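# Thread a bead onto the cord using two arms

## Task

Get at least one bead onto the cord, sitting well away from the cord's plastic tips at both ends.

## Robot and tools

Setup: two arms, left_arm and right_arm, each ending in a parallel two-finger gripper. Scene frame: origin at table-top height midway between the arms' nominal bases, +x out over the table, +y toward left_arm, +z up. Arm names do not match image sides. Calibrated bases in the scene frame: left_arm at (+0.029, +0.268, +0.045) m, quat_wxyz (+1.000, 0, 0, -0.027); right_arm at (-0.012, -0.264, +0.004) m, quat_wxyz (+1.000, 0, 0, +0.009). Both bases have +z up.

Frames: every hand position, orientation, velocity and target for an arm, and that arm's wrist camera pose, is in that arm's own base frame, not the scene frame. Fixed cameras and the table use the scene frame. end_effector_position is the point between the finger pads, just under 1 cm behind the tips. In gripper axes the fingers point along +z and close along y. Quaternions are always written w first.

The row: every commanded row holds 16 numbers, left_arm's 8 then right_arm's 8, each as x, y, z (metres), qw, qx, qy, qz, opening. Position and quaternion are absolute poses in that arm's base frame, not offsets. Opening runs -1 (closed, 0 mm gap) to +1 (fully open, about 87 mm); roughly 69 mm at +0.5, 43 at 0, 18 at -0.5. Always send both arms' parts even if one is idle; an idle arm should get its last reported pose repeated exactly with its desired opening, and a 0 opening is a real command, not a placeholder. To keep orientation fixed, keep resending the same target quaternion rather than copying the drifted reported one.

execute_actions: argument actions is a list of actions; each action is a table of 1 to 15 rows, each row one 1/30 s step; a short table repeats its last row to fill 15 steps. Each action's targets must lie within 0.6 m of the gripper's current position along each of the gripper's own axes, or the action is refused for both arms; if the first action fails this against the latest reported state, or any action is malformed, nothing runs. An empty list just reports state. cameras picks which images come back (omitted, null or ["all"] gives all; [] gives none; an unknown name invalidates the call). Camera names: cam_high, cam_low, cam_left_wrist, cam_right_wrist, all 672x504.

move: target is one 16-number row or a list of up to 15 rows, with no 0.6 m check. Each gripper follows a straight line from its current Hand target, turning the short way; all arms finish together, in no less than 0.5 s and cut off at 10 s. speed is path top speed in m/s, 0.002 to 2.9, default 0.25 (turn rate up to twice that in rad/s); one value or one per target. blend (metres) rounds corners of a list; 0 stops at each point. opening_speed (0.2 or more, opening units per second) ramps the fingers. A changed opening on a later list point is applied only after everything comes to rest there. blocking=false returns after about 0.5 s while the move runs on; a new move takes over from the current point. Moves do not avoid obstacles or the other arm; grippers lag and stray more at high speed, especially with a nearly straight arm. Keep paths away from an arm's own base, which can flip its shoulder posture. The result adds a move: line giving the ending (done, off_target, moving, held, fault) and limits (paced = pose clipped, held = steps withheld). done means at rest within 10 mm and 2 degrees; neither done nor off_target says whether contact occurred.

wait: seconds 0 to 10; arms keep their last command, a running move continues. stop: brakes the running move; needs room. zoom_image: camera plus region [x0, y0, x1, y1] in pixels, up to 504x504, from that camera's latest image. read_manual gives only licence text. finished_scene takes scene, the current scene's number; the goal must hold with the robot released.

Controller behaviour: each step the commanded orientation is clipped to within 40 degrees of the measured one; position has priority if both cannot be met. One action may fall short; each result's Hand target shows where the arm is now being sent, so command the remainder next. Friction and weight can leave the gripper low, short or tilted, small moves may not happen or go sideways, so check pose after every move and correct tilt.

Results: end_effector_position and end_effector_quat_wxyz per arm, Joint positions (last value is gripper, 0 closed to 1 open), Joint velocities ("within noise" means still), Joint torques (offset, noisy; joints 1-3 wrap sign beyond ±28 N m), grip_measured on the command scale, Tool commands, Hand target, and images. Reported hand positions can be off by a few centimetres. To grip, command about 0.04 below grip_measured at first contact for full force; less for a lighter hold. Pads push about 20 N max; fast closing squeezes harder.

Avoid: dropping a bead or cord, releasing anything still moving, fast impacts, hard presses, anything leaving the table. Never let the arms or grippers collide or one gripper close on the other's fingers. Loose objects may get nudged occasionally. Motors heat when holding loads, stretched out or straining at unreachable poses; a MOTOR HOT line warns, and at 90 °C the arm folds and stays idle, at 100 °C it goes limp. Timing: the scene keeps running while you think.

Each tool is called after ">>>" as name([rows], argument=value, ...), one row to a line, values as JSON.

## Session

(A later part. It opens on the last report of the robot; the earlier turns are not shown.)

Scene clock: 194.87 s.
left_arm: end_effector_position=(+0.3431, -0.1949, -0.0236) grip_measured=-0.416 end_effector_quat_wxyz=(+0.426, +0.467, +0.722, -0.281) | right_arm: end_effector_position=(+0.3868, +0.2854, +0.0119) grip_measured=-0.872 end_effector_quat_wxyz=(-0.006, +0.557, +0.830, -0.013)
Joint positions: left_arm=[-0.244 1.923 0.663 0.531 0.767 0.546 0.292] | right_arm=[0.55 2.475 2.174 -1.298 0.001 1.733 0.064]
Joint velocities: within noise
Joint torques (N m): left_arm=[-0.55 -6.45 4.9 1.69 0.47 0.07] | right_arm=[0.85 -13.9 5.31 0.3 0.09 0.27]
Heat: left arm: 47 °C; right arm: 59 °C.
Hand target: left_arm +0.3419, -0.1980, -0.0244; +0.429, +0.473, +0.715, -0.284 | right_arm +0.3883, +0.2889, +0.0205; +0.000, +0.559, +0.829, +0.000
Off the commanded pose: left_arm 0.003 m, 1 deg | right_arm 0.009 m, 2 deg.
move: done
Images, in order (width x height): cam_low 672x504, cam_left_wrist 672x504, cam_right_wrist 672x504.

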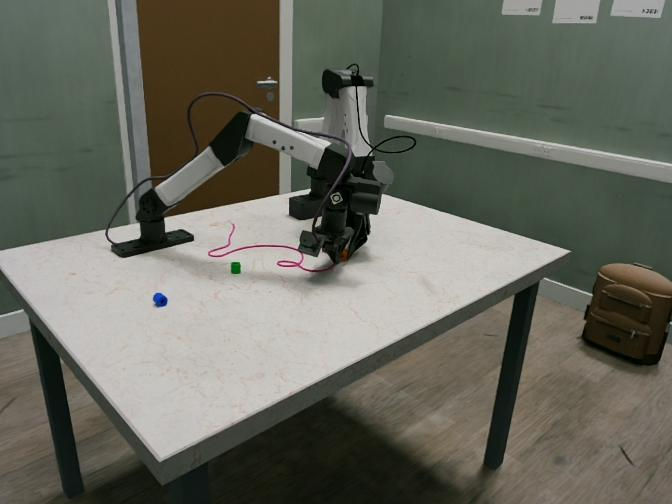

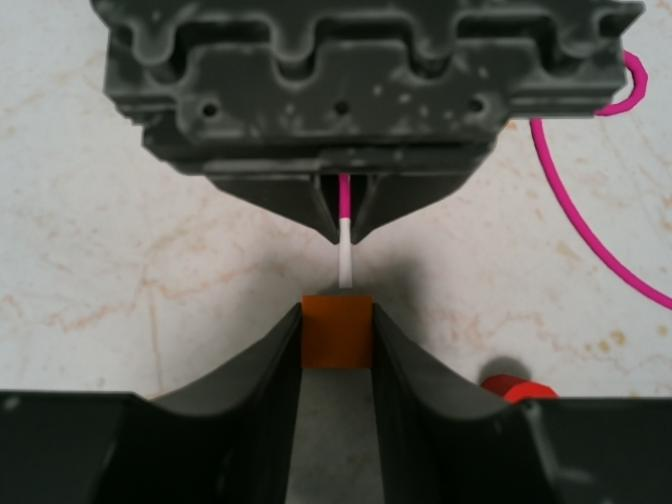

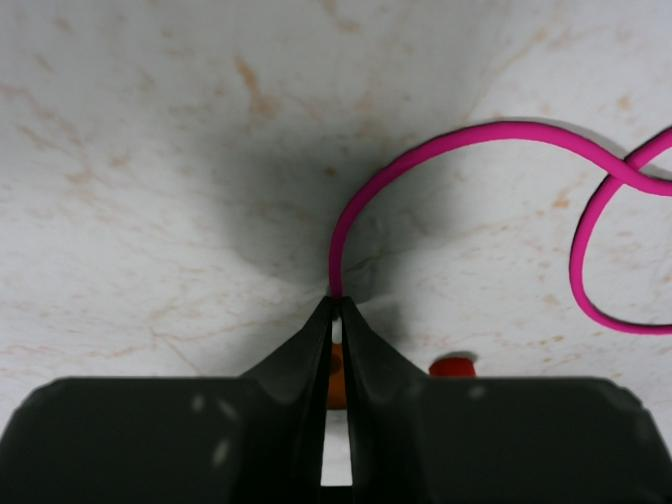

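>>> move([
  [0.342, -0.198, -0.0245, 0.4295, 0.473, 0.7147, -0.2842, -0.48, 0.3903, 0.2870, 0.044, 0, 0.5592, 0.8290, 0, -1],
  [0.342, -0.198, -0.0245, 0.4295, 0.473, 0.7147, -0.2842, -0.48, 0.3903, 0.2870, 0.0225, 0, 0.5592, 0.8290, 0, -1],
], speed=0.04, cameras=["cam_low","cam_left_wrist","cam_right_wrist"])

>>> zoom_image(camera="cam_right_wrist", region=[287, 290, 387, 490])

>>> zoom_image(camera="cam_low", region=[310, 220, 370, 280])

Scene clock: 197.00 s.
left_arm: end_effector_position=(+0.3431, -0.1949, -0.0236) grip_measured=-0.416 end_effector_quat_wxyz=(+0.426, +0.467, +0.722, -0.281) | right_arm: end_effector_position=(+0.3877, +0.2860, +0.0153) grip_measured=-0.872 end_effector_quat_wxyz=(-0.005, +0.558, +0.830, -0.011)
Joint positions: left_arm=[-0.244 1.923 0.663 0.531 0.767 0.546 0.292] | right_arm=[0.55 2.475 2.188 -1.308 0.001 1.733 0.064]
Joint velocities: within noise
Joint torques (N m): left_arm=[-0.5 -6.45 4.89 1.68 0.47 0.09] | right_arm=[0.34 -13.55 5.18 0.29 0.1 0.21]
Heat: left arm: 47 °C; right arm: 59 °C.
Hand target: left_arm +0.3419, -0.1980, -0.0244; +0.429, +0.473, +0.715, -0.284 | right_arm +0.3903, +0.2870, +0.0225; +0.000, +0.559, +0.829, +0.000
Off the commanded pose: left_arm 0.003 m, 1 deg | right_arm 0.008 m, 1 deg.
move: done
Images, in order (width x height): cam_low 672x504, cam_left_wrist 672x504, cam_right_wrist 672x504.

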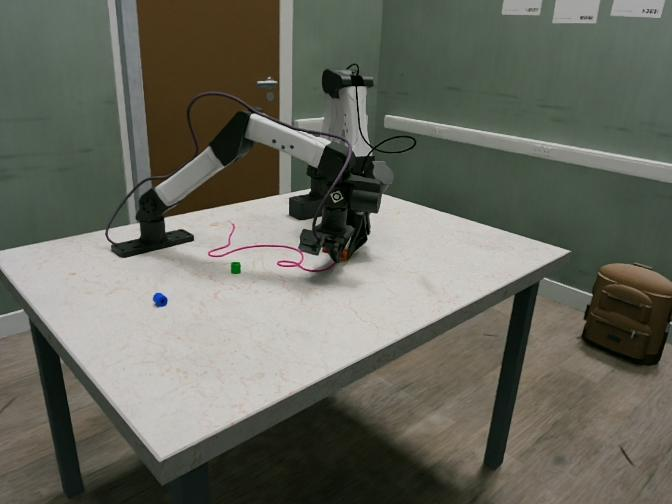

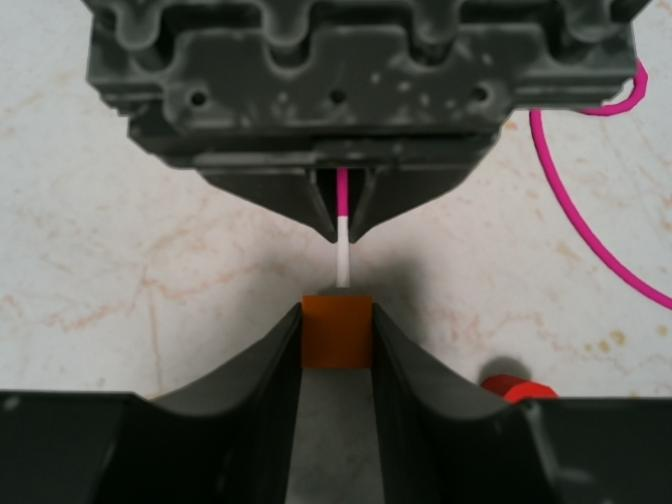

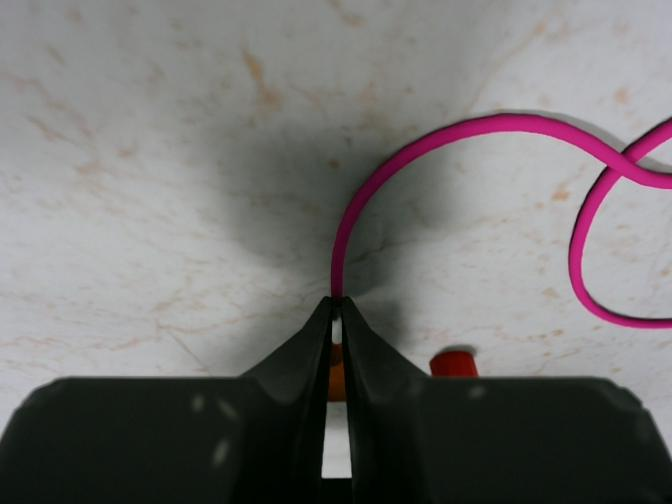

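Scaled by 2.520 from the camera's 672x504 image, which has a finer 960x720 frame.

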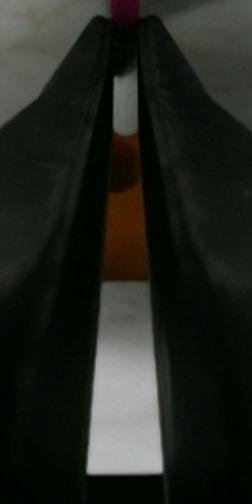

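Scaled by 8.400 from the camera's 672x504 image, which has a finer 960x720 frame.

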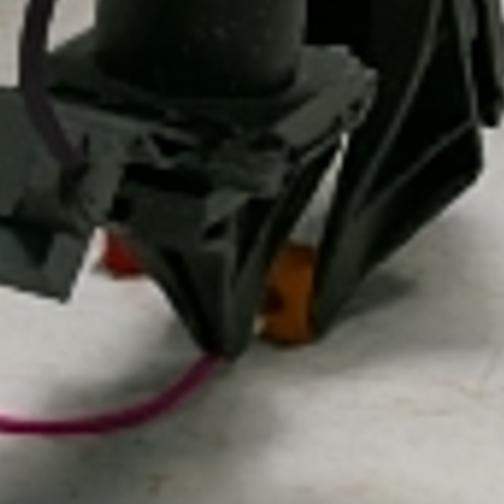

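>>> move([
  [0.342, -0.198, -0.0245, 0.4295, 0.473, 0.7147, -0.2842, -0.48, 0.3903, 0.2860, 0.044, 0, 0.5592, 0.8290, 0, -1],
  [0.342, -0.198, -0.0245, 0.4295, 0.473, 0.7147, -0.2842, -0.48, 0.3908, 0.2868, 0.0255, 0, 0.5592, 0.8290, 0, -1],
], speed=0.04, cameras=["cam_low","cam_left_wrist","cam_right_wrist"])

>>> zoom_image(camera="cam_right_wrist", region=[287, 290, 387, 490])

>>> zoom_image(camera="cam_low", region=[310, 220, 370, 280])

Scene clock: 198.90 s.
left_arm: end_effector_position=(+0.3431, -0.1949, -0.0236) grip_measured=-0.416 end_effector_quat_wxyz=(+0.426, +0.467, +0.722, -0.281) | right_arm: end_effector_position=(+0.3887, +0.2866, +0.0197) grip_measured=-0.872 end_effector_quat_wxyz=(-0.004, +0.558, +0.830, -0.010)
Joint positions: left_arm=[-0.244 1.923 0.663 0.531 0.767 0.546 0.292] | right_arm=[0.55 2.475 2.205 -1.322 0.001 1.733 0.064]
Joint velocities: within noise
Joint torques (N m): left_arm=[-0.53 -6.42 4.83 1.69 0.46 0.06] | right_arm=[0.29 -13.41 4.98 0.28 0.06 0.21]
Heat: left arm: 47 °C; right arm: 60 °C.
Hand target: left_arm +0.3419, -0.1980, -0.0244; +0.429, +0.473, +0.715, -0.284 | right_arm +0.3908, +0.2867, +0.0254; +0.000, +0.559, +0.829, +0.000
Off the commanded pose: left_arm 0.003 m, 1 deg | right_arm 0.006 m, 1 deg.
move: done
Images, in order (width x height): cam_low 672x504, cam_left_wrist 672x504, cam_right_wrist 672x504.

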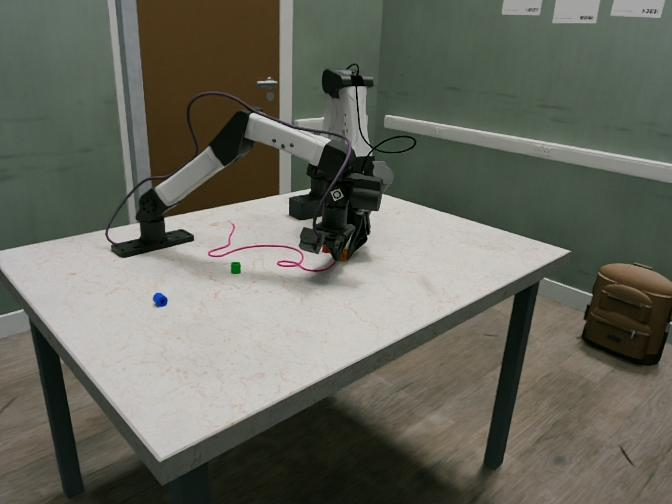

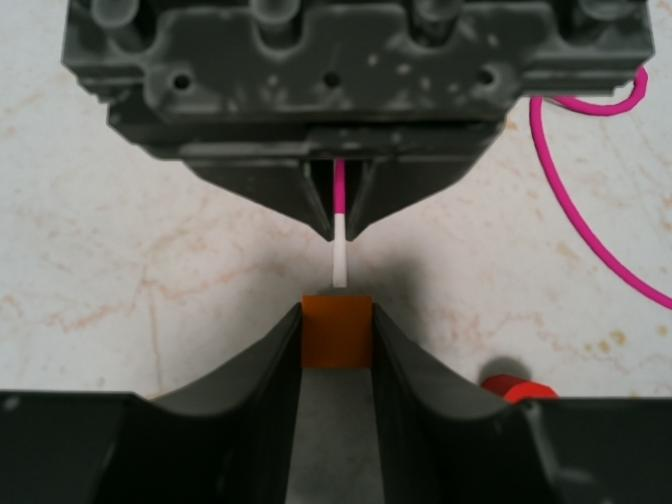

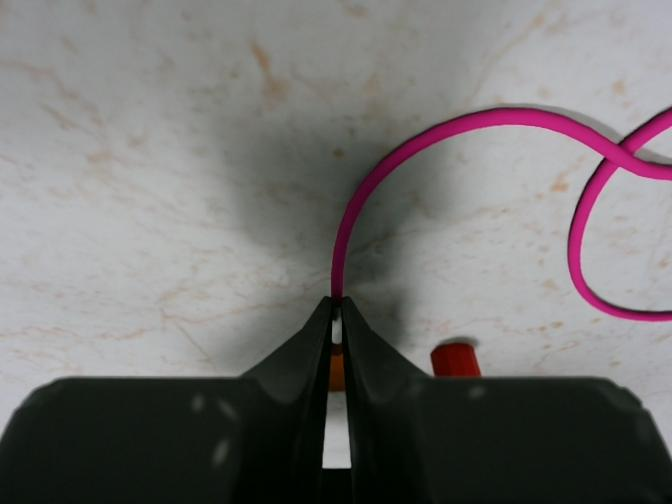

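Scaled by 2.520 from the camera's 672x504 image, which has a finer 960x720 frame.

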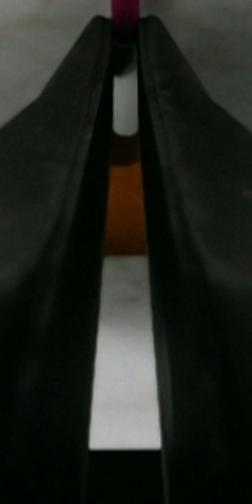

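Scaled by 8.400 from the camera's 672x504 image, which has a finer 960x720 frame.

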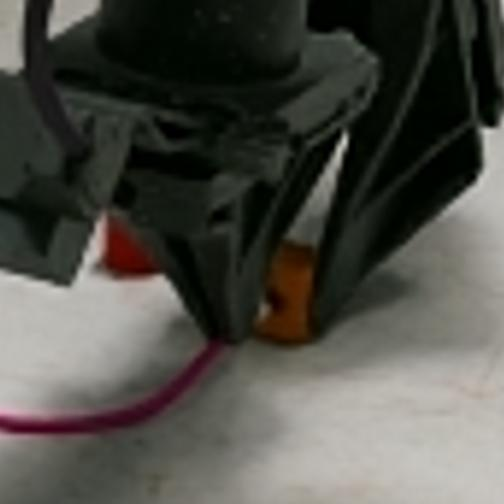

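>>> move([
  [0.342, -0.198, -0.0245, 0.4295, 0.473, 0.7147, -0.2842, -0.48, 0.3903, 0.2860, 0.044, 0, 0.5592, 0.8290, 0, -1],
  [0.342, -0.198, -0.0245, 0.4295, 0.473, 0.7147, -0.2842, -0.48, 0.3916, 0.2868, 0.0243, 0, 0.5592, 0.8290, 0, -1],
], speed=0.04, cameras=["cam_low","cam_left_wrist","cam_right_wrist"])

>>> zoom_image(camera="cam_right_wrist", region=[287, 290, 387, 490])

>>> zoom_image(camera="cam_low", region=[310, 220, 370, 280])

Scene clock: 200.80 s.
left_arm: end_effector_position=(+0.3431, -0.1949, -0.0236) grip_measured=-0.416 end_effector_quat_wxyz=(+0.426, +0.467, +0.722, -0.281) | right_arm: end_effector_position=(+0.3890, +0.2868, +0.0197) grip_measured=-0.872 end_effector_quat_wxyz=(-0.004, +0.558, +0.830, -0.009)
Joint positions: left_arm=[-0.244 1.923 0.663 0.531 0.767 0.546 0.292] | right_arm=[0.55 2.475 2.205 -1.32 0.001 1.733 0.064]
Joint velocities: within noise
Joint torques (N m): left_arm=[-0.5 -6.45 4.85 1.69 0.46 0.07] | right_arm=[0.17 -13.08 5.15 0.31 0.1 0.17]
Heat: left arm: 47 °C; right arm: 60 °C.
Hand target: left_arm +0.3419, -0.1980, -0.0244; +0.429, +0.473, +0.715, -0.284 | right_arm +0.3916, +0.2867, +0.0243; +0.000, +0.559, +0.829, +0.000
Off the commanded pose: left_arm 0.003 m, 1 deg | right_arm 0.005 m, 1 deg.
move: done
Images, in order (width x height): cam_low 672x504, cam_left_wrist 672x504, cam_right_wrist 672x504.

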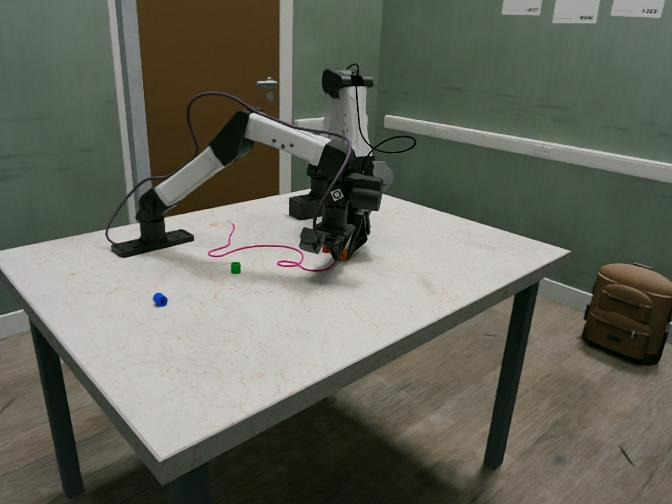

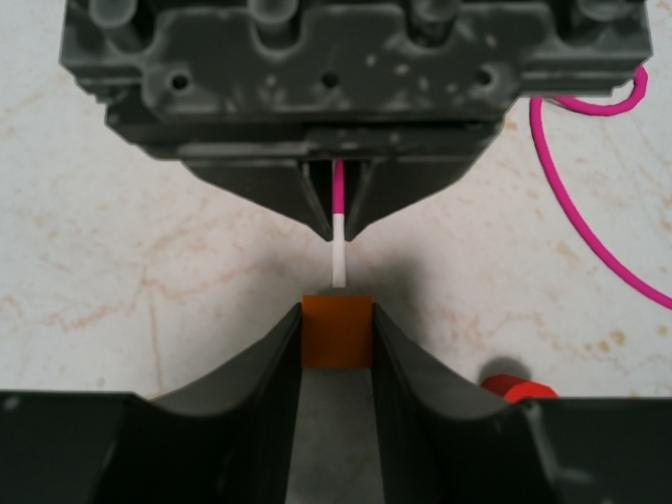

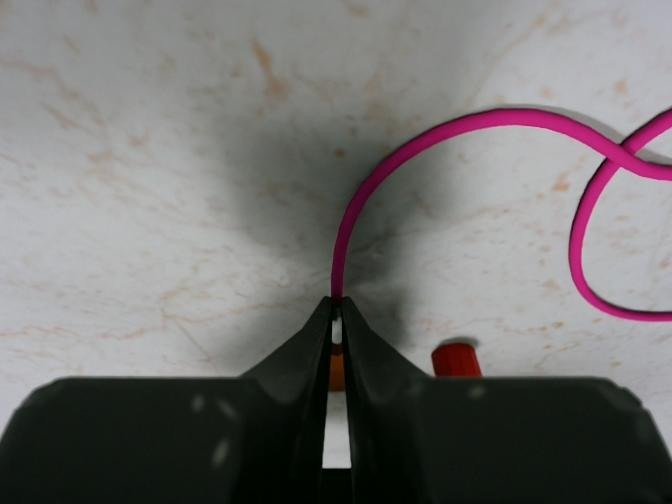

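Scaled by 2.520 from the camera's 672x504 image, which has a finer 960x720 frame.

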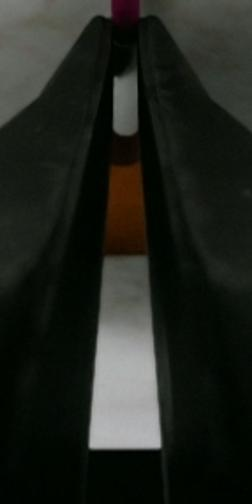

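Scaled by 8.400 from the camera's 672x504 image, which has a finer 960x720 frame.

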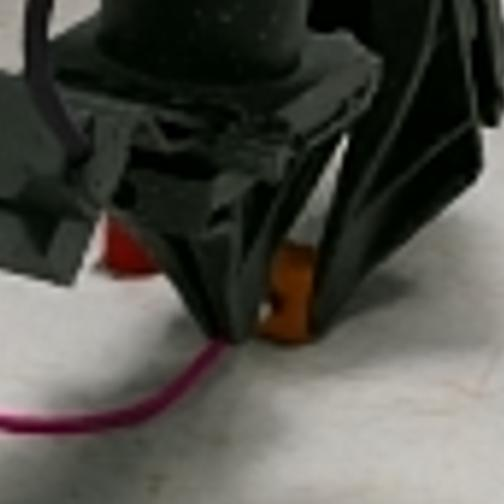

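>>> move([
  [0.346, -0.2075, -0.0245, 0.4295, 0.473, 0.7147, -0.2842, -0.48, 0.3916, 0.2868, 0.0243, 0, 0.5592, 0.8290, 0, -1],
], speed=0.03, cameras=["cam_low","cam_left_wrist","cam_right_wrist"])

>>> zoom_image(camera="cam_right_wrist", region=[287, 290, 387, 490])

>>> zoom_image(camera="cam_low", region=[310, 220, 370, 280])

Scene clock: 201.93 s.
left_arm: end_effector_position=(+0.3404, -0.2024, -0.0251) grip_measured=-0.416 end_effector_quat_wxyz=(+0.425, +0.471, +0.719, -0.286) | right_arm: end_effector_position=(+0.3897, +0.2861, +0.0196) grip_measured=-0.872 end_effector_quat_wxyz=(-0.003, +0.558, +0.830, -0.009)
Joint positions: left_arm=[-0.265 1.934 0.663 0.551 0.765 0.534 0.292] | right_arm=[0.549 2.475 2.205 -1.32 0.002 1.733 0.064]
Joint velocities: within noise
Joint torques (N m): left_arm=[-1.11 -5.93 6.99 1.61 0.25 -0.06] | right_arm=[0.25 -13.16 5.23 0.29 0.07 0.18]
Heat: left arm: 47 °C; right arm: 60 °C.
Hand target: left_arm +0.3458, -0.2074, -0.0244; +0.429, +0.473, +0.715, -0.284 | right_arm +0.3916, +0.2868, +0.0242; +0.000, +0.559, +0.829, +0.000
Off the commanded pose: left_arm 0.008 m, 1 deg | right_arm 0.005 m, 1 deg.
move: done
Images, in order (width x height): cam_low 672x504, cam_left_wrist 672x504, cam_right_wrist 672x504.

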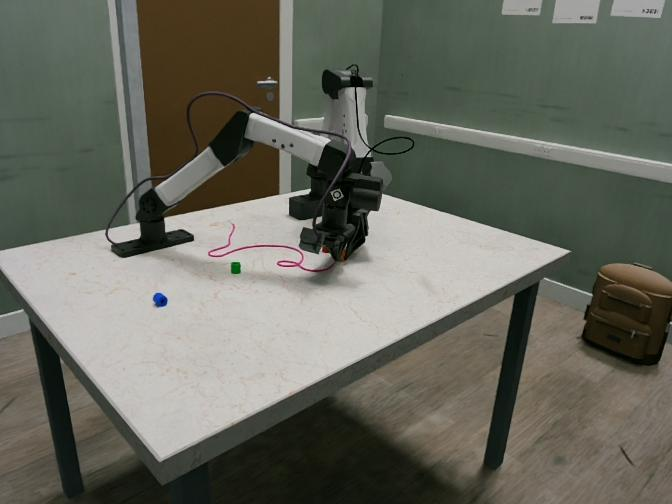

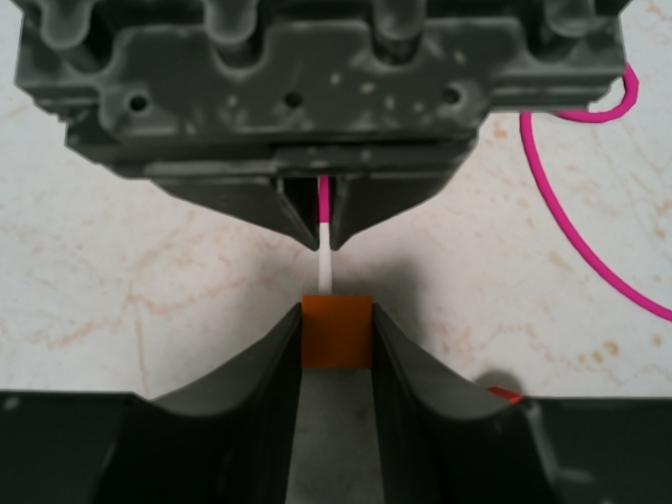

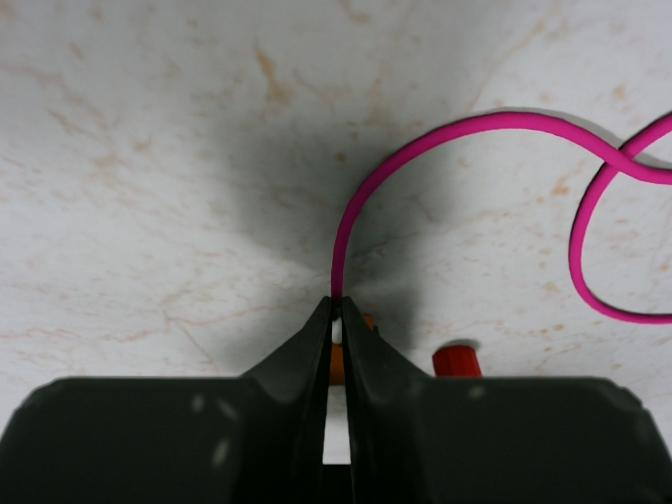

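Scaled by 2.520 from the camera's 672x504 image, which has a finer 960x720 frame.

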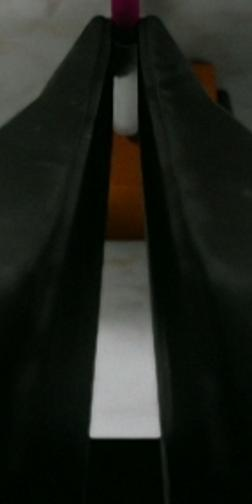

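Scaled by 8.400 from the camera's 672x504 image, which has a finer 960x720 frame.

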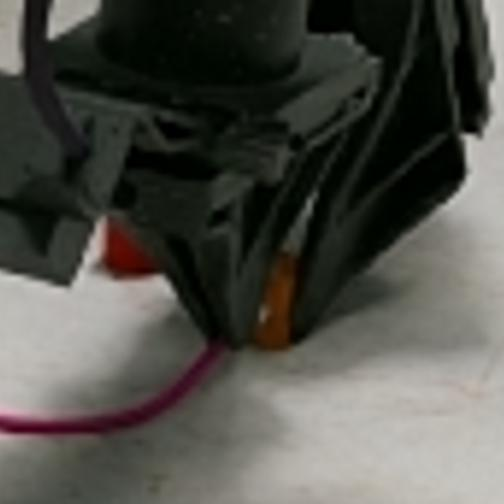

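>>> move([
  [0.352, -0.198, -0.0245, 0.4295, 0.473, 0.7147, -0.2842, -0.48, 0.3916, 0.2868, 0.0243, 0, 0.5592, 0.8290, 0, -1],
], speed=0.03, cameras=["cam_low","cam_left_wrist","cam_right_wrist"])

>>> zoom_image(camera="cam_right_wrist", region=[287, 290, 387, 490])

>>> zoom_image(camera="cam_low", region=[310, 220, 370, 280])

Scene clock: 203.27 s.
left_arm: end_effector_position=(+0.3468, -0.1975, -0.0250) grip_measured=-0.416 end_effector_quat_wxyz=(+0.427, +0.470, +0.719, -0.283) | right_arm: end_effector_position=(+0.3901, +0.2861, +0.0195) grip_measured=-0.872 end_effector_quat_wxyz=(-0.002, +0.558, +0.830, -0.009)
Joint positions: left_arm=[-0.245 1.943 0.681 0.534 0.776 0.551 0.292] | right_arm=[0.549 2.475 2.205 -1.318 0.004 1.733 0.064]
Joint velocities: within noise
Joint torques (N m): left_arm=[0.42 -6.32 7.17 1.49 0.46 0.14] | right_arm=[0.27 -13.22 5.26 0.26 0.05 0.17]
Heat: left arm: 46 °C; right arm: 60 °C.
Hand target: left_arm +0.3518, -0.1980, -0.0245; +0.430, +0.473, +0.715, -0.284 | right_arm +0.3916, +0.2867, +0.0242; +0.000, +0.559, +0.829, +0.000
Off the commanded pose: left_arm 0.005 m, 1 deg | right_arm 0.005 m, 1 deg.
move: done
Images, in order (width x height): cam_low 672x504, cam_left_wrist 672x504, cam_right_wrist 672x504.

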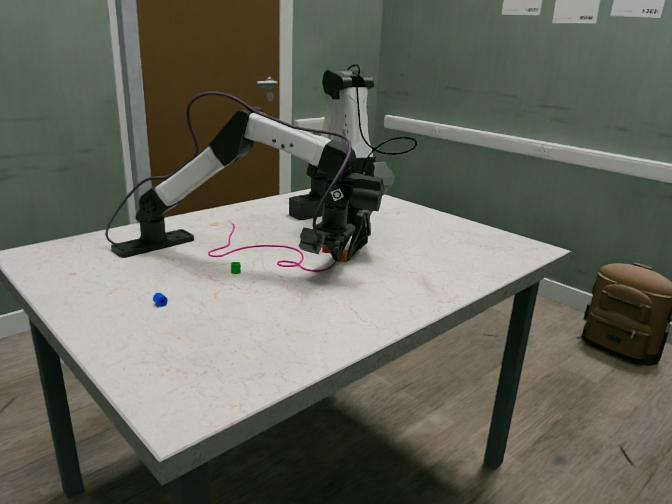

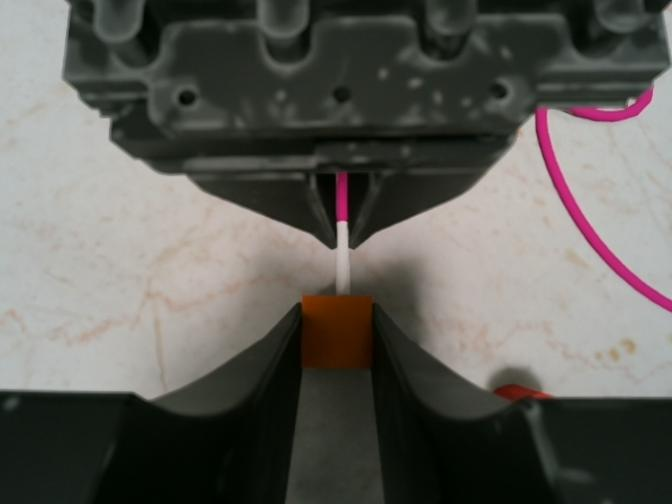

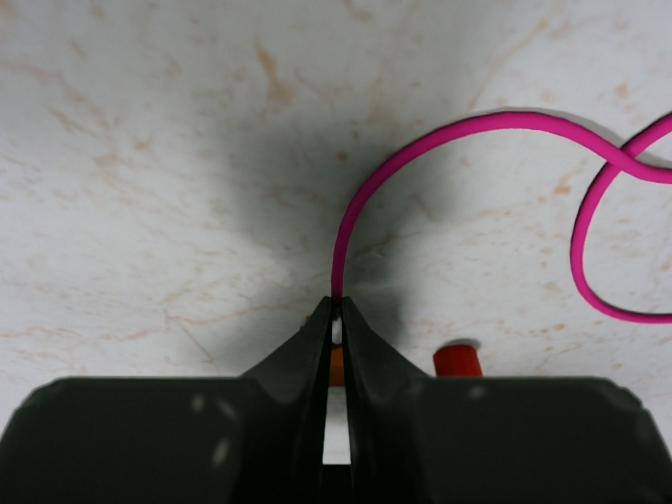

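Scaled by 2.520 from the camera's 672x504 image, which has a finer 960x720 frame.

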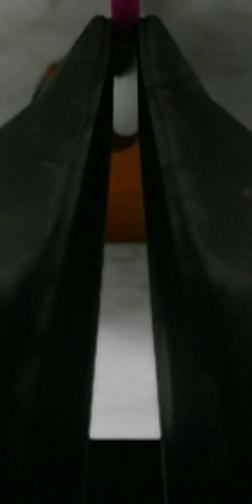

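Scaled by 8.400 from the camera's 672x504 image, which has a finer 960x720 frame.

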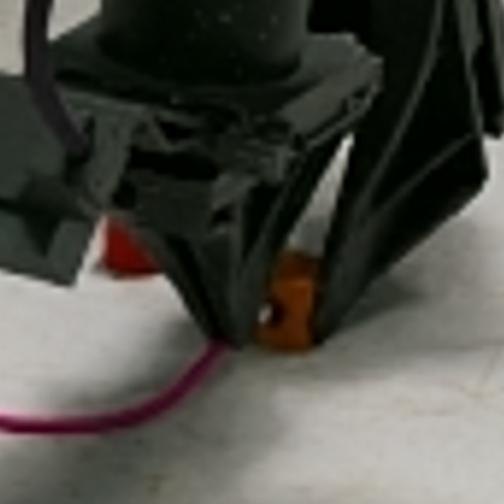

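>>> move([
  [0.3535, -0.2045, -0.0245, 0.4295, 0.473, 0.7147, -0.2842, -0.48, 0.3916, 0.2868, 0.0243, 0, 0.5592, 0.8290, 0, -1],
], speed=0.03, cameras=["cam_low","cam_left_wrist","cam_right_wrist"])

>>> zoom_image(camera="cam_right_wrist", region=[287, 290, 387, 490])

>>> zoom_image(camera="cam_low", region=[310, 220, 370, 280])

Scene clock: 204.20 s.
left_arm: end_effector_position=(+0.3480, -0.1998, -0.0250) grip_measured=-0.416 end_effector_quat_wxyz=(+0.427, +0.471, +0.718, -0.285) | right_arm: end_effector_position=(+0.3904, +0.2857, +0.0195) grip_measured=-0.872 end_effector_quat_wxyz=(-0.002, +0.558, +0.830, -0.009)
Joint positions: left_arm=[-0.25 1.95 0.69 0.534 0.776 0.548 0.292] | right_arm=[0.548 2.475 2.205 -1.318 0.004 1.733 0.064]
Joint velocities: left_arm=[within noise] | right_arm=[0.012 -0.046 0.002 -0.051 0.022 -0.007 -0.002]
Joint torques (N m): left_arm=[-0.99 -6.22 7.35 1.54 0.27 -0.07] | right_arm=[0.38 -13.11 5.24 0.27 0.04 0.21]
Heat: left arm: 46 °C; right arm: 60 °C.
Hand target: left_arm +0.3533, -0.2044, -0.0244; +0.430, +0.473, +0.715, -0.284 | right_arm +0.3916, +0.2868, +0.0242; +0.000, +0.559, +0.829, +0.000
Off the commanded pose: left_arm 0.007 m, 1 deg | right_arm 0.005 m, 1 deg.
move: done
Images, in order (width x height): cam_low 672x504, cam_left_wrist 672x504, cam_right_wrist 672x504.

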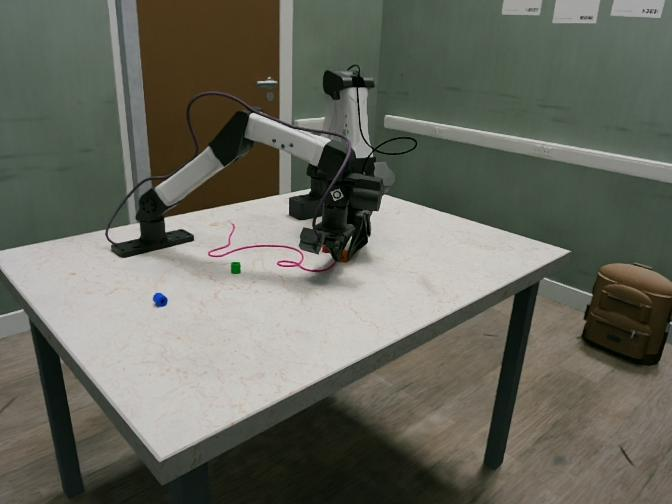

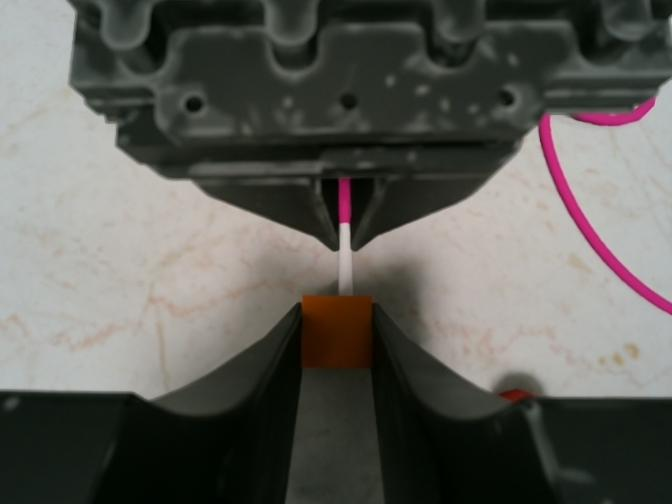

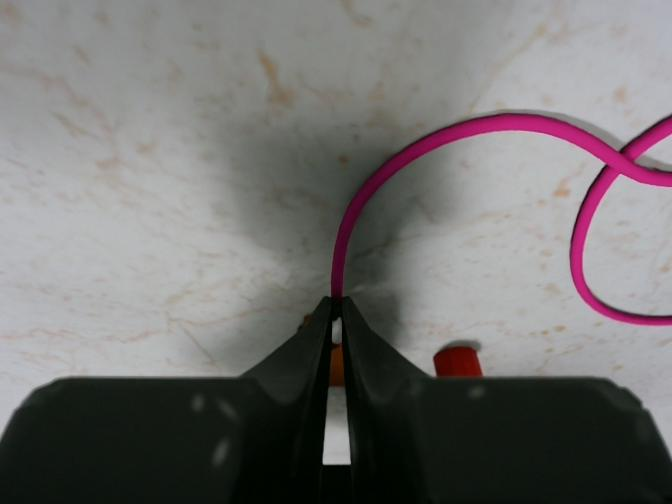

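Scaled by 2.520 from the camera's 672x504 image, which has a finer 960x720 frame.

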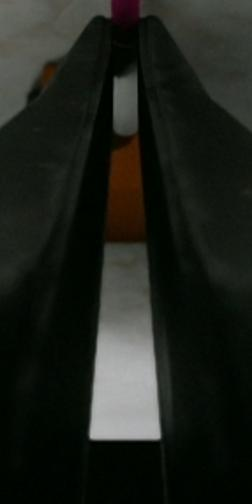

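Scaled by 8.400 from the camera's 672x504 image, which has a finer 960x720 frame.

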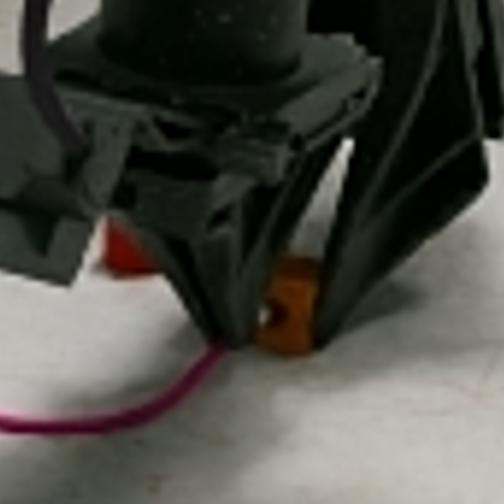

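>>> move([
  [0.349, -0.194, -0.0245, 0.4295, 0.473, 0.7147, -0.2842, -0.48, 0.3916, 0.2868, 0.0243, 0, 0.5592, 0.8290, 0, -1],
  [0.349, -0.2005, -0.0245, 0.4295, 0.473, 0.7147, -0.2842, -0.48, 0.3916, 0.2868, 0.0243, 0, 0.5592, 0.8290, 0, -1],
], speed=0.03, cameras=["cam_left_wrist"])

>>> zoom_image(camera="cam_left_wrist", region=[267, 200, 407, 380])

Scene clock: 205.37 s.
left_arm: end_effector_position=(+0.3485, -0.1984, -0.0248) grip_measured=-0.416 end_effector_quat_wxyz=(+0.428, +0.472, +0.716, -0.285) | right_arm: end_effector_position=(+0.3904, +0.2858, +0.0195) grip_measured=-0.872 end_effector_quat_wxyz=(-0.002, +0.558, +0.830, -0.009)
Joint positions: left_arm=[-0.245 1.95 0.69 0.532 0.781 0.555 0.292] | right_arm=[0.548 2.475 2.205 -1.318 0.004 1.733 0.064]
Joint velocities: within noise
Joint torques (N m): left_arm=[-0.55 -7.24 5.29 1.6 0.29 -0.04] | right_arm=[0.39 -13.12 5.33 0.28 0.05 0.2]
Heat: left arm: 46 °C; right arm: 61 °C.
Hand target: left_arm +0.3491, -0.2005, -0.0244; +0.430, +0.473, +0.715, -0.284 | right_arm +0.3915, +0.2868, +0.0242; +0.000, +0.559, +0.829, +0.000
Off the commanded pose: left_arm 0.002 m, 0 deg | right_arm 0.005 m, 1 deg.
move: done
Images, in order (width x height): cam_left_wrist 672x504.

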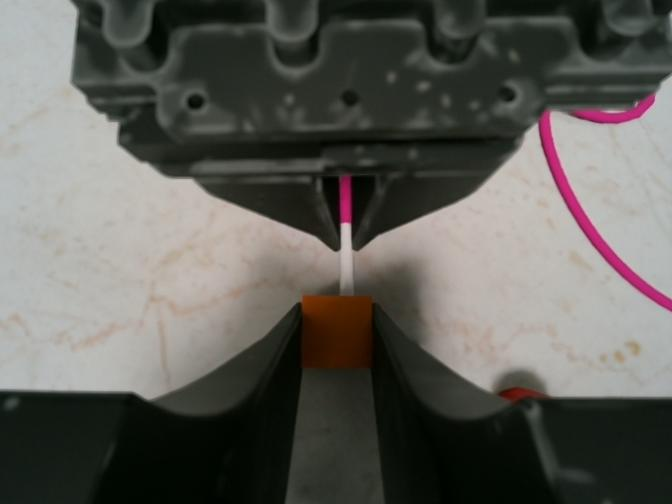

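Scaled by 2.800 from the camera's 672x504 image, which has a finer 960x720 frame.

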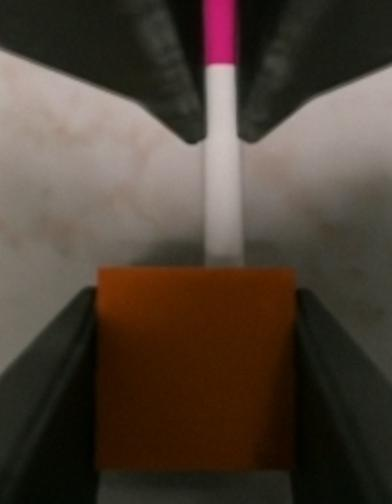

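>>> move([
  [0.343, -0.188, -0.0245, 0.4295, 0.473, 0.7147, -0.2842, -0.48, 0.3916, 0.2868, 0.0243, 0, 0.5592, 0.8290, 0, -1],
], speed=0.03, cameras=["cam_left_wrist"])

>>> zoom_image(camera="cam_left_wrist", region=[267, 200, 407, 380])

Scene clock: 206.53 s.
left_arm: end_effector_position=(+0.3460, -0.1925, -0.0255) grip_measured=-0.416 end_effector_quat_wxyz=(+0.432, +0.475, +0.711, -0.288) | right_arm: end_effector_position=(+0.3904, +0.2858, +0.0195) grip_measured=-0.872 end_effector_quat_wxyz=(-0.002, +0.558, +0.830, -0.009)
Joint positions: left_arm=[-0.222 1.95 0.672 0.546 0.811 0.577 0.292] | right_arm=[0.548 2.475 2.205 -1.318 0.004 1.733 0.064]
Joint velocities: within noise
Joint torques (N m): left_arm=[0.58 -9.16 3.75 1.31 0.24 0.1] | right_arm=[0.36 -13.11 5.24 0.29 0.06 0.21]
Heat: left arm: 46 °C; right arm: 61 °C.
Hand target: left_arm +0.3431, -0.1881, -0.0246; +0.430, +0.473, +0.715, -0.284 | right_arm +0.3915, +0.2868, +0.0242; +0.000, +0.559, +0.829, +0.000
Off the commanded pose: left_arm 0.006 m, 1 deg | right_arm 0.005 m, 1 deg.
move: done
Images, in order (width x height): cam_left_wrist 672x504.

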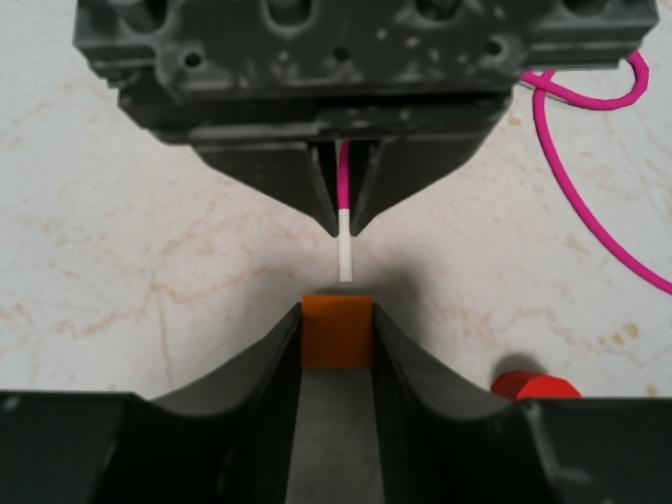

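Scaled by 2.800 from the camera's 672x504 image, which has a finer 960x720 frame.

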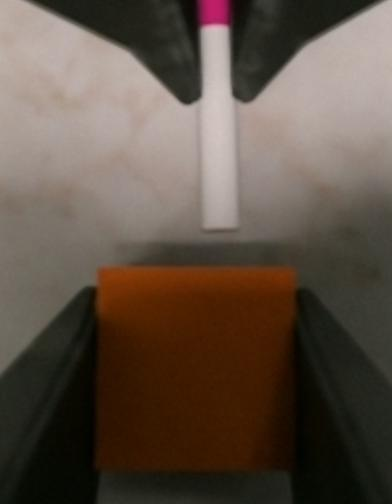

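>>> move([
  [0.3425, -0.196, -0.0235, 0.4295, 0.473, 0.7147, -0.2842, -0.48, 0.3916, 0.2868, 0.0243, 0, 0.5592, 0.8290, 0, -1],
], speed=0.03, cameras=["cam_left_wrist"])

>>> zoom_image(camera="cam_left_wrist", region=[267, 200, 407, 380])

Scene clock: 207.63 s.
left_arm: end_effector_position=(+0.3448, -0.1961, -0.0254) grip_measured=-0.416 end_effector_quat_wxyz=(+0.431, +0.475, +0.711, -0.289) | right_arm: end_effector_position=(+0.3903, +0.2859, +0.0196) grip_measured=-0.872 end_effector_quat_wxyz=(-0.002, +0.558, +0.830, -0.008)
Joint positions: left_arm=[-0.234 1.95 0.671 0.552 0.804 0.566 0.292] | right_arm=[0.548 2.475 2.205 -1.318 0.004 1.733 0.064]
Joint velocities: within noise
Joint torques (N m): left_arm=[-0.79 -9.13 3.99 1.42 0.13 -0.11] | right_arm=[0.32 -13.18 5.22 0.28 0.03 0.19]
Heat: left arm: 46 °C; right arm: 61 °C.
Hand target: left_arm +0.3425, -0.1960, -0.0235; +0.430, +0.473, +0.715, -0.284 | right_arm +0.3915, +0.2868, +0.0242; +0.000, +0.559, +0.829, +0.000
Off the commanded pose: left_arm 0.003 m, 1 deg | right_arm 0.005 m, 1 deg.
move: done
Images, in order (width x height): cam_left_wrist 672x504.

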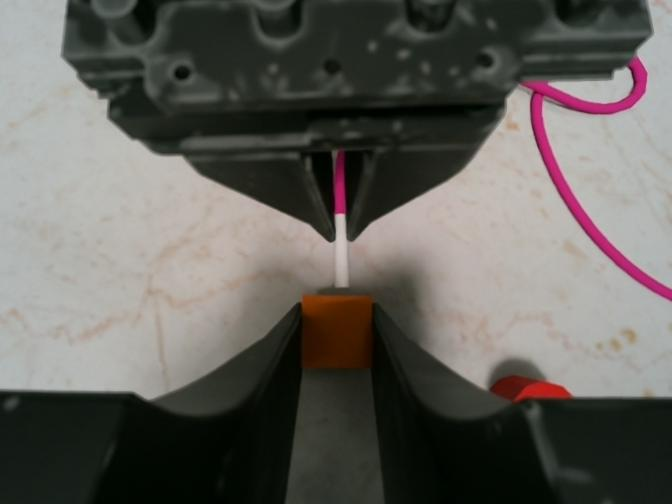

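Scaled by 2.800 from the camera's 672x504 image, which has a finer 960x720 frame.

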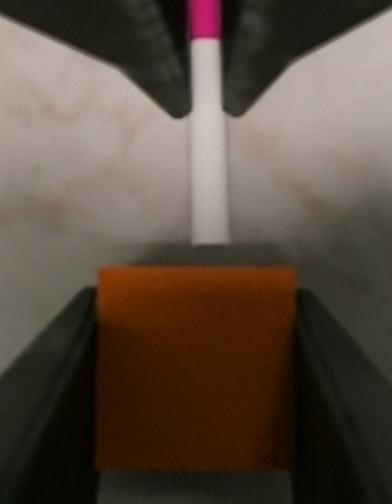

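>>> move([
  [0.3425, -0.1985, -0.0235, 0.4295, 0.473, 0.7147, -0.2842, -0.48, 0.3916, 0.2868, 0.0243, 0, 0.5592, 0.8290, 0, -1],
], speed=0.03, cameras=["cam_left_wrist"])

>>> zoom_image(camera="cam_left_wrist", region=[267, 200, 407, 380])

>>> zoom_image(camera="cam_low", region=[310, 220, 370, 280])

Scene clock: 208.53 s.
left_arm: end_effector_position=(+0.3445, -0.1984, -0.0253) grip_measured=-0.416 end_effector_quat_wxyz=(+0.431, +0.474, +0.711, -0.289) | right_arm: end_effector_position=(+0.3903, +0.2859, +0.0196) grip_measured=-0.872 end_effector_quat_wxyz=(-0.002, +0.558, +0.830, -0.008)
Joint positions: left_arm=[-0.242 1.95 0.671 0.557 0.797 0.559 0.292] | right_arm=[0.548 2.475 2.205 -1.318 0.004 1.733 0.064]
Joint velocities: within noise
Joint torques (N m): left_arm=[-0.81 -8.91 4.19 1.43 0.14 -0.06] | right_arm=[0.4 -13.09 5.26 0.29 0.07 0.2]
Heat: left arm: 46 °C; right arm: 61 °C.
Hand target: left_arm +0.3425, -0.1986, -0.0235; +0.430, +0.473, +0.715, -0.284 | right_arm +0.3915, +0.2868, +0.0242; +0.000, +0.559, +0.829, +0.000
Off the commanded pose: left_arm 0.003 m, 1 deg | right_arm 0.005 m, 1 deg.
move: done
Images, in order (width x height): cam_left_wrist 672x504.

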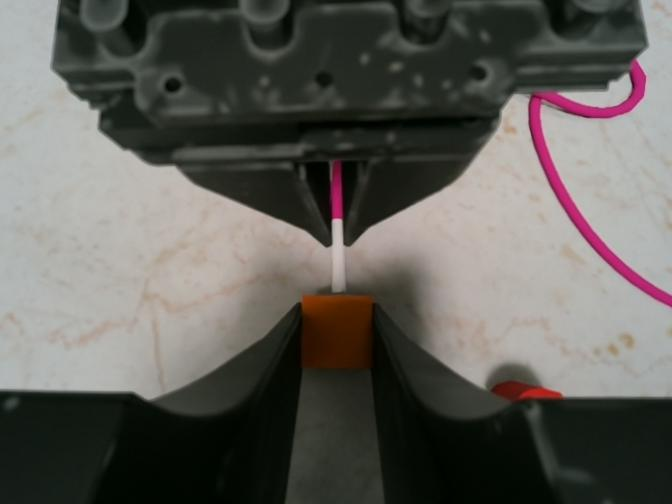

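Scaled by 2.800 from the camera's 672x504 image, which has a finer 960x720 frame.

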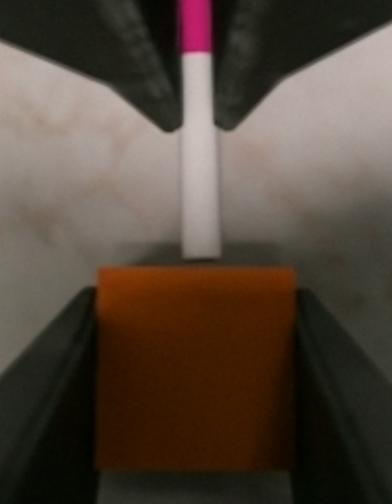

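This scene's latest camera images include none from cam_low. They are from: cam_left_wrist. cam_low's image comes with the result of a call that names it in "cameras".


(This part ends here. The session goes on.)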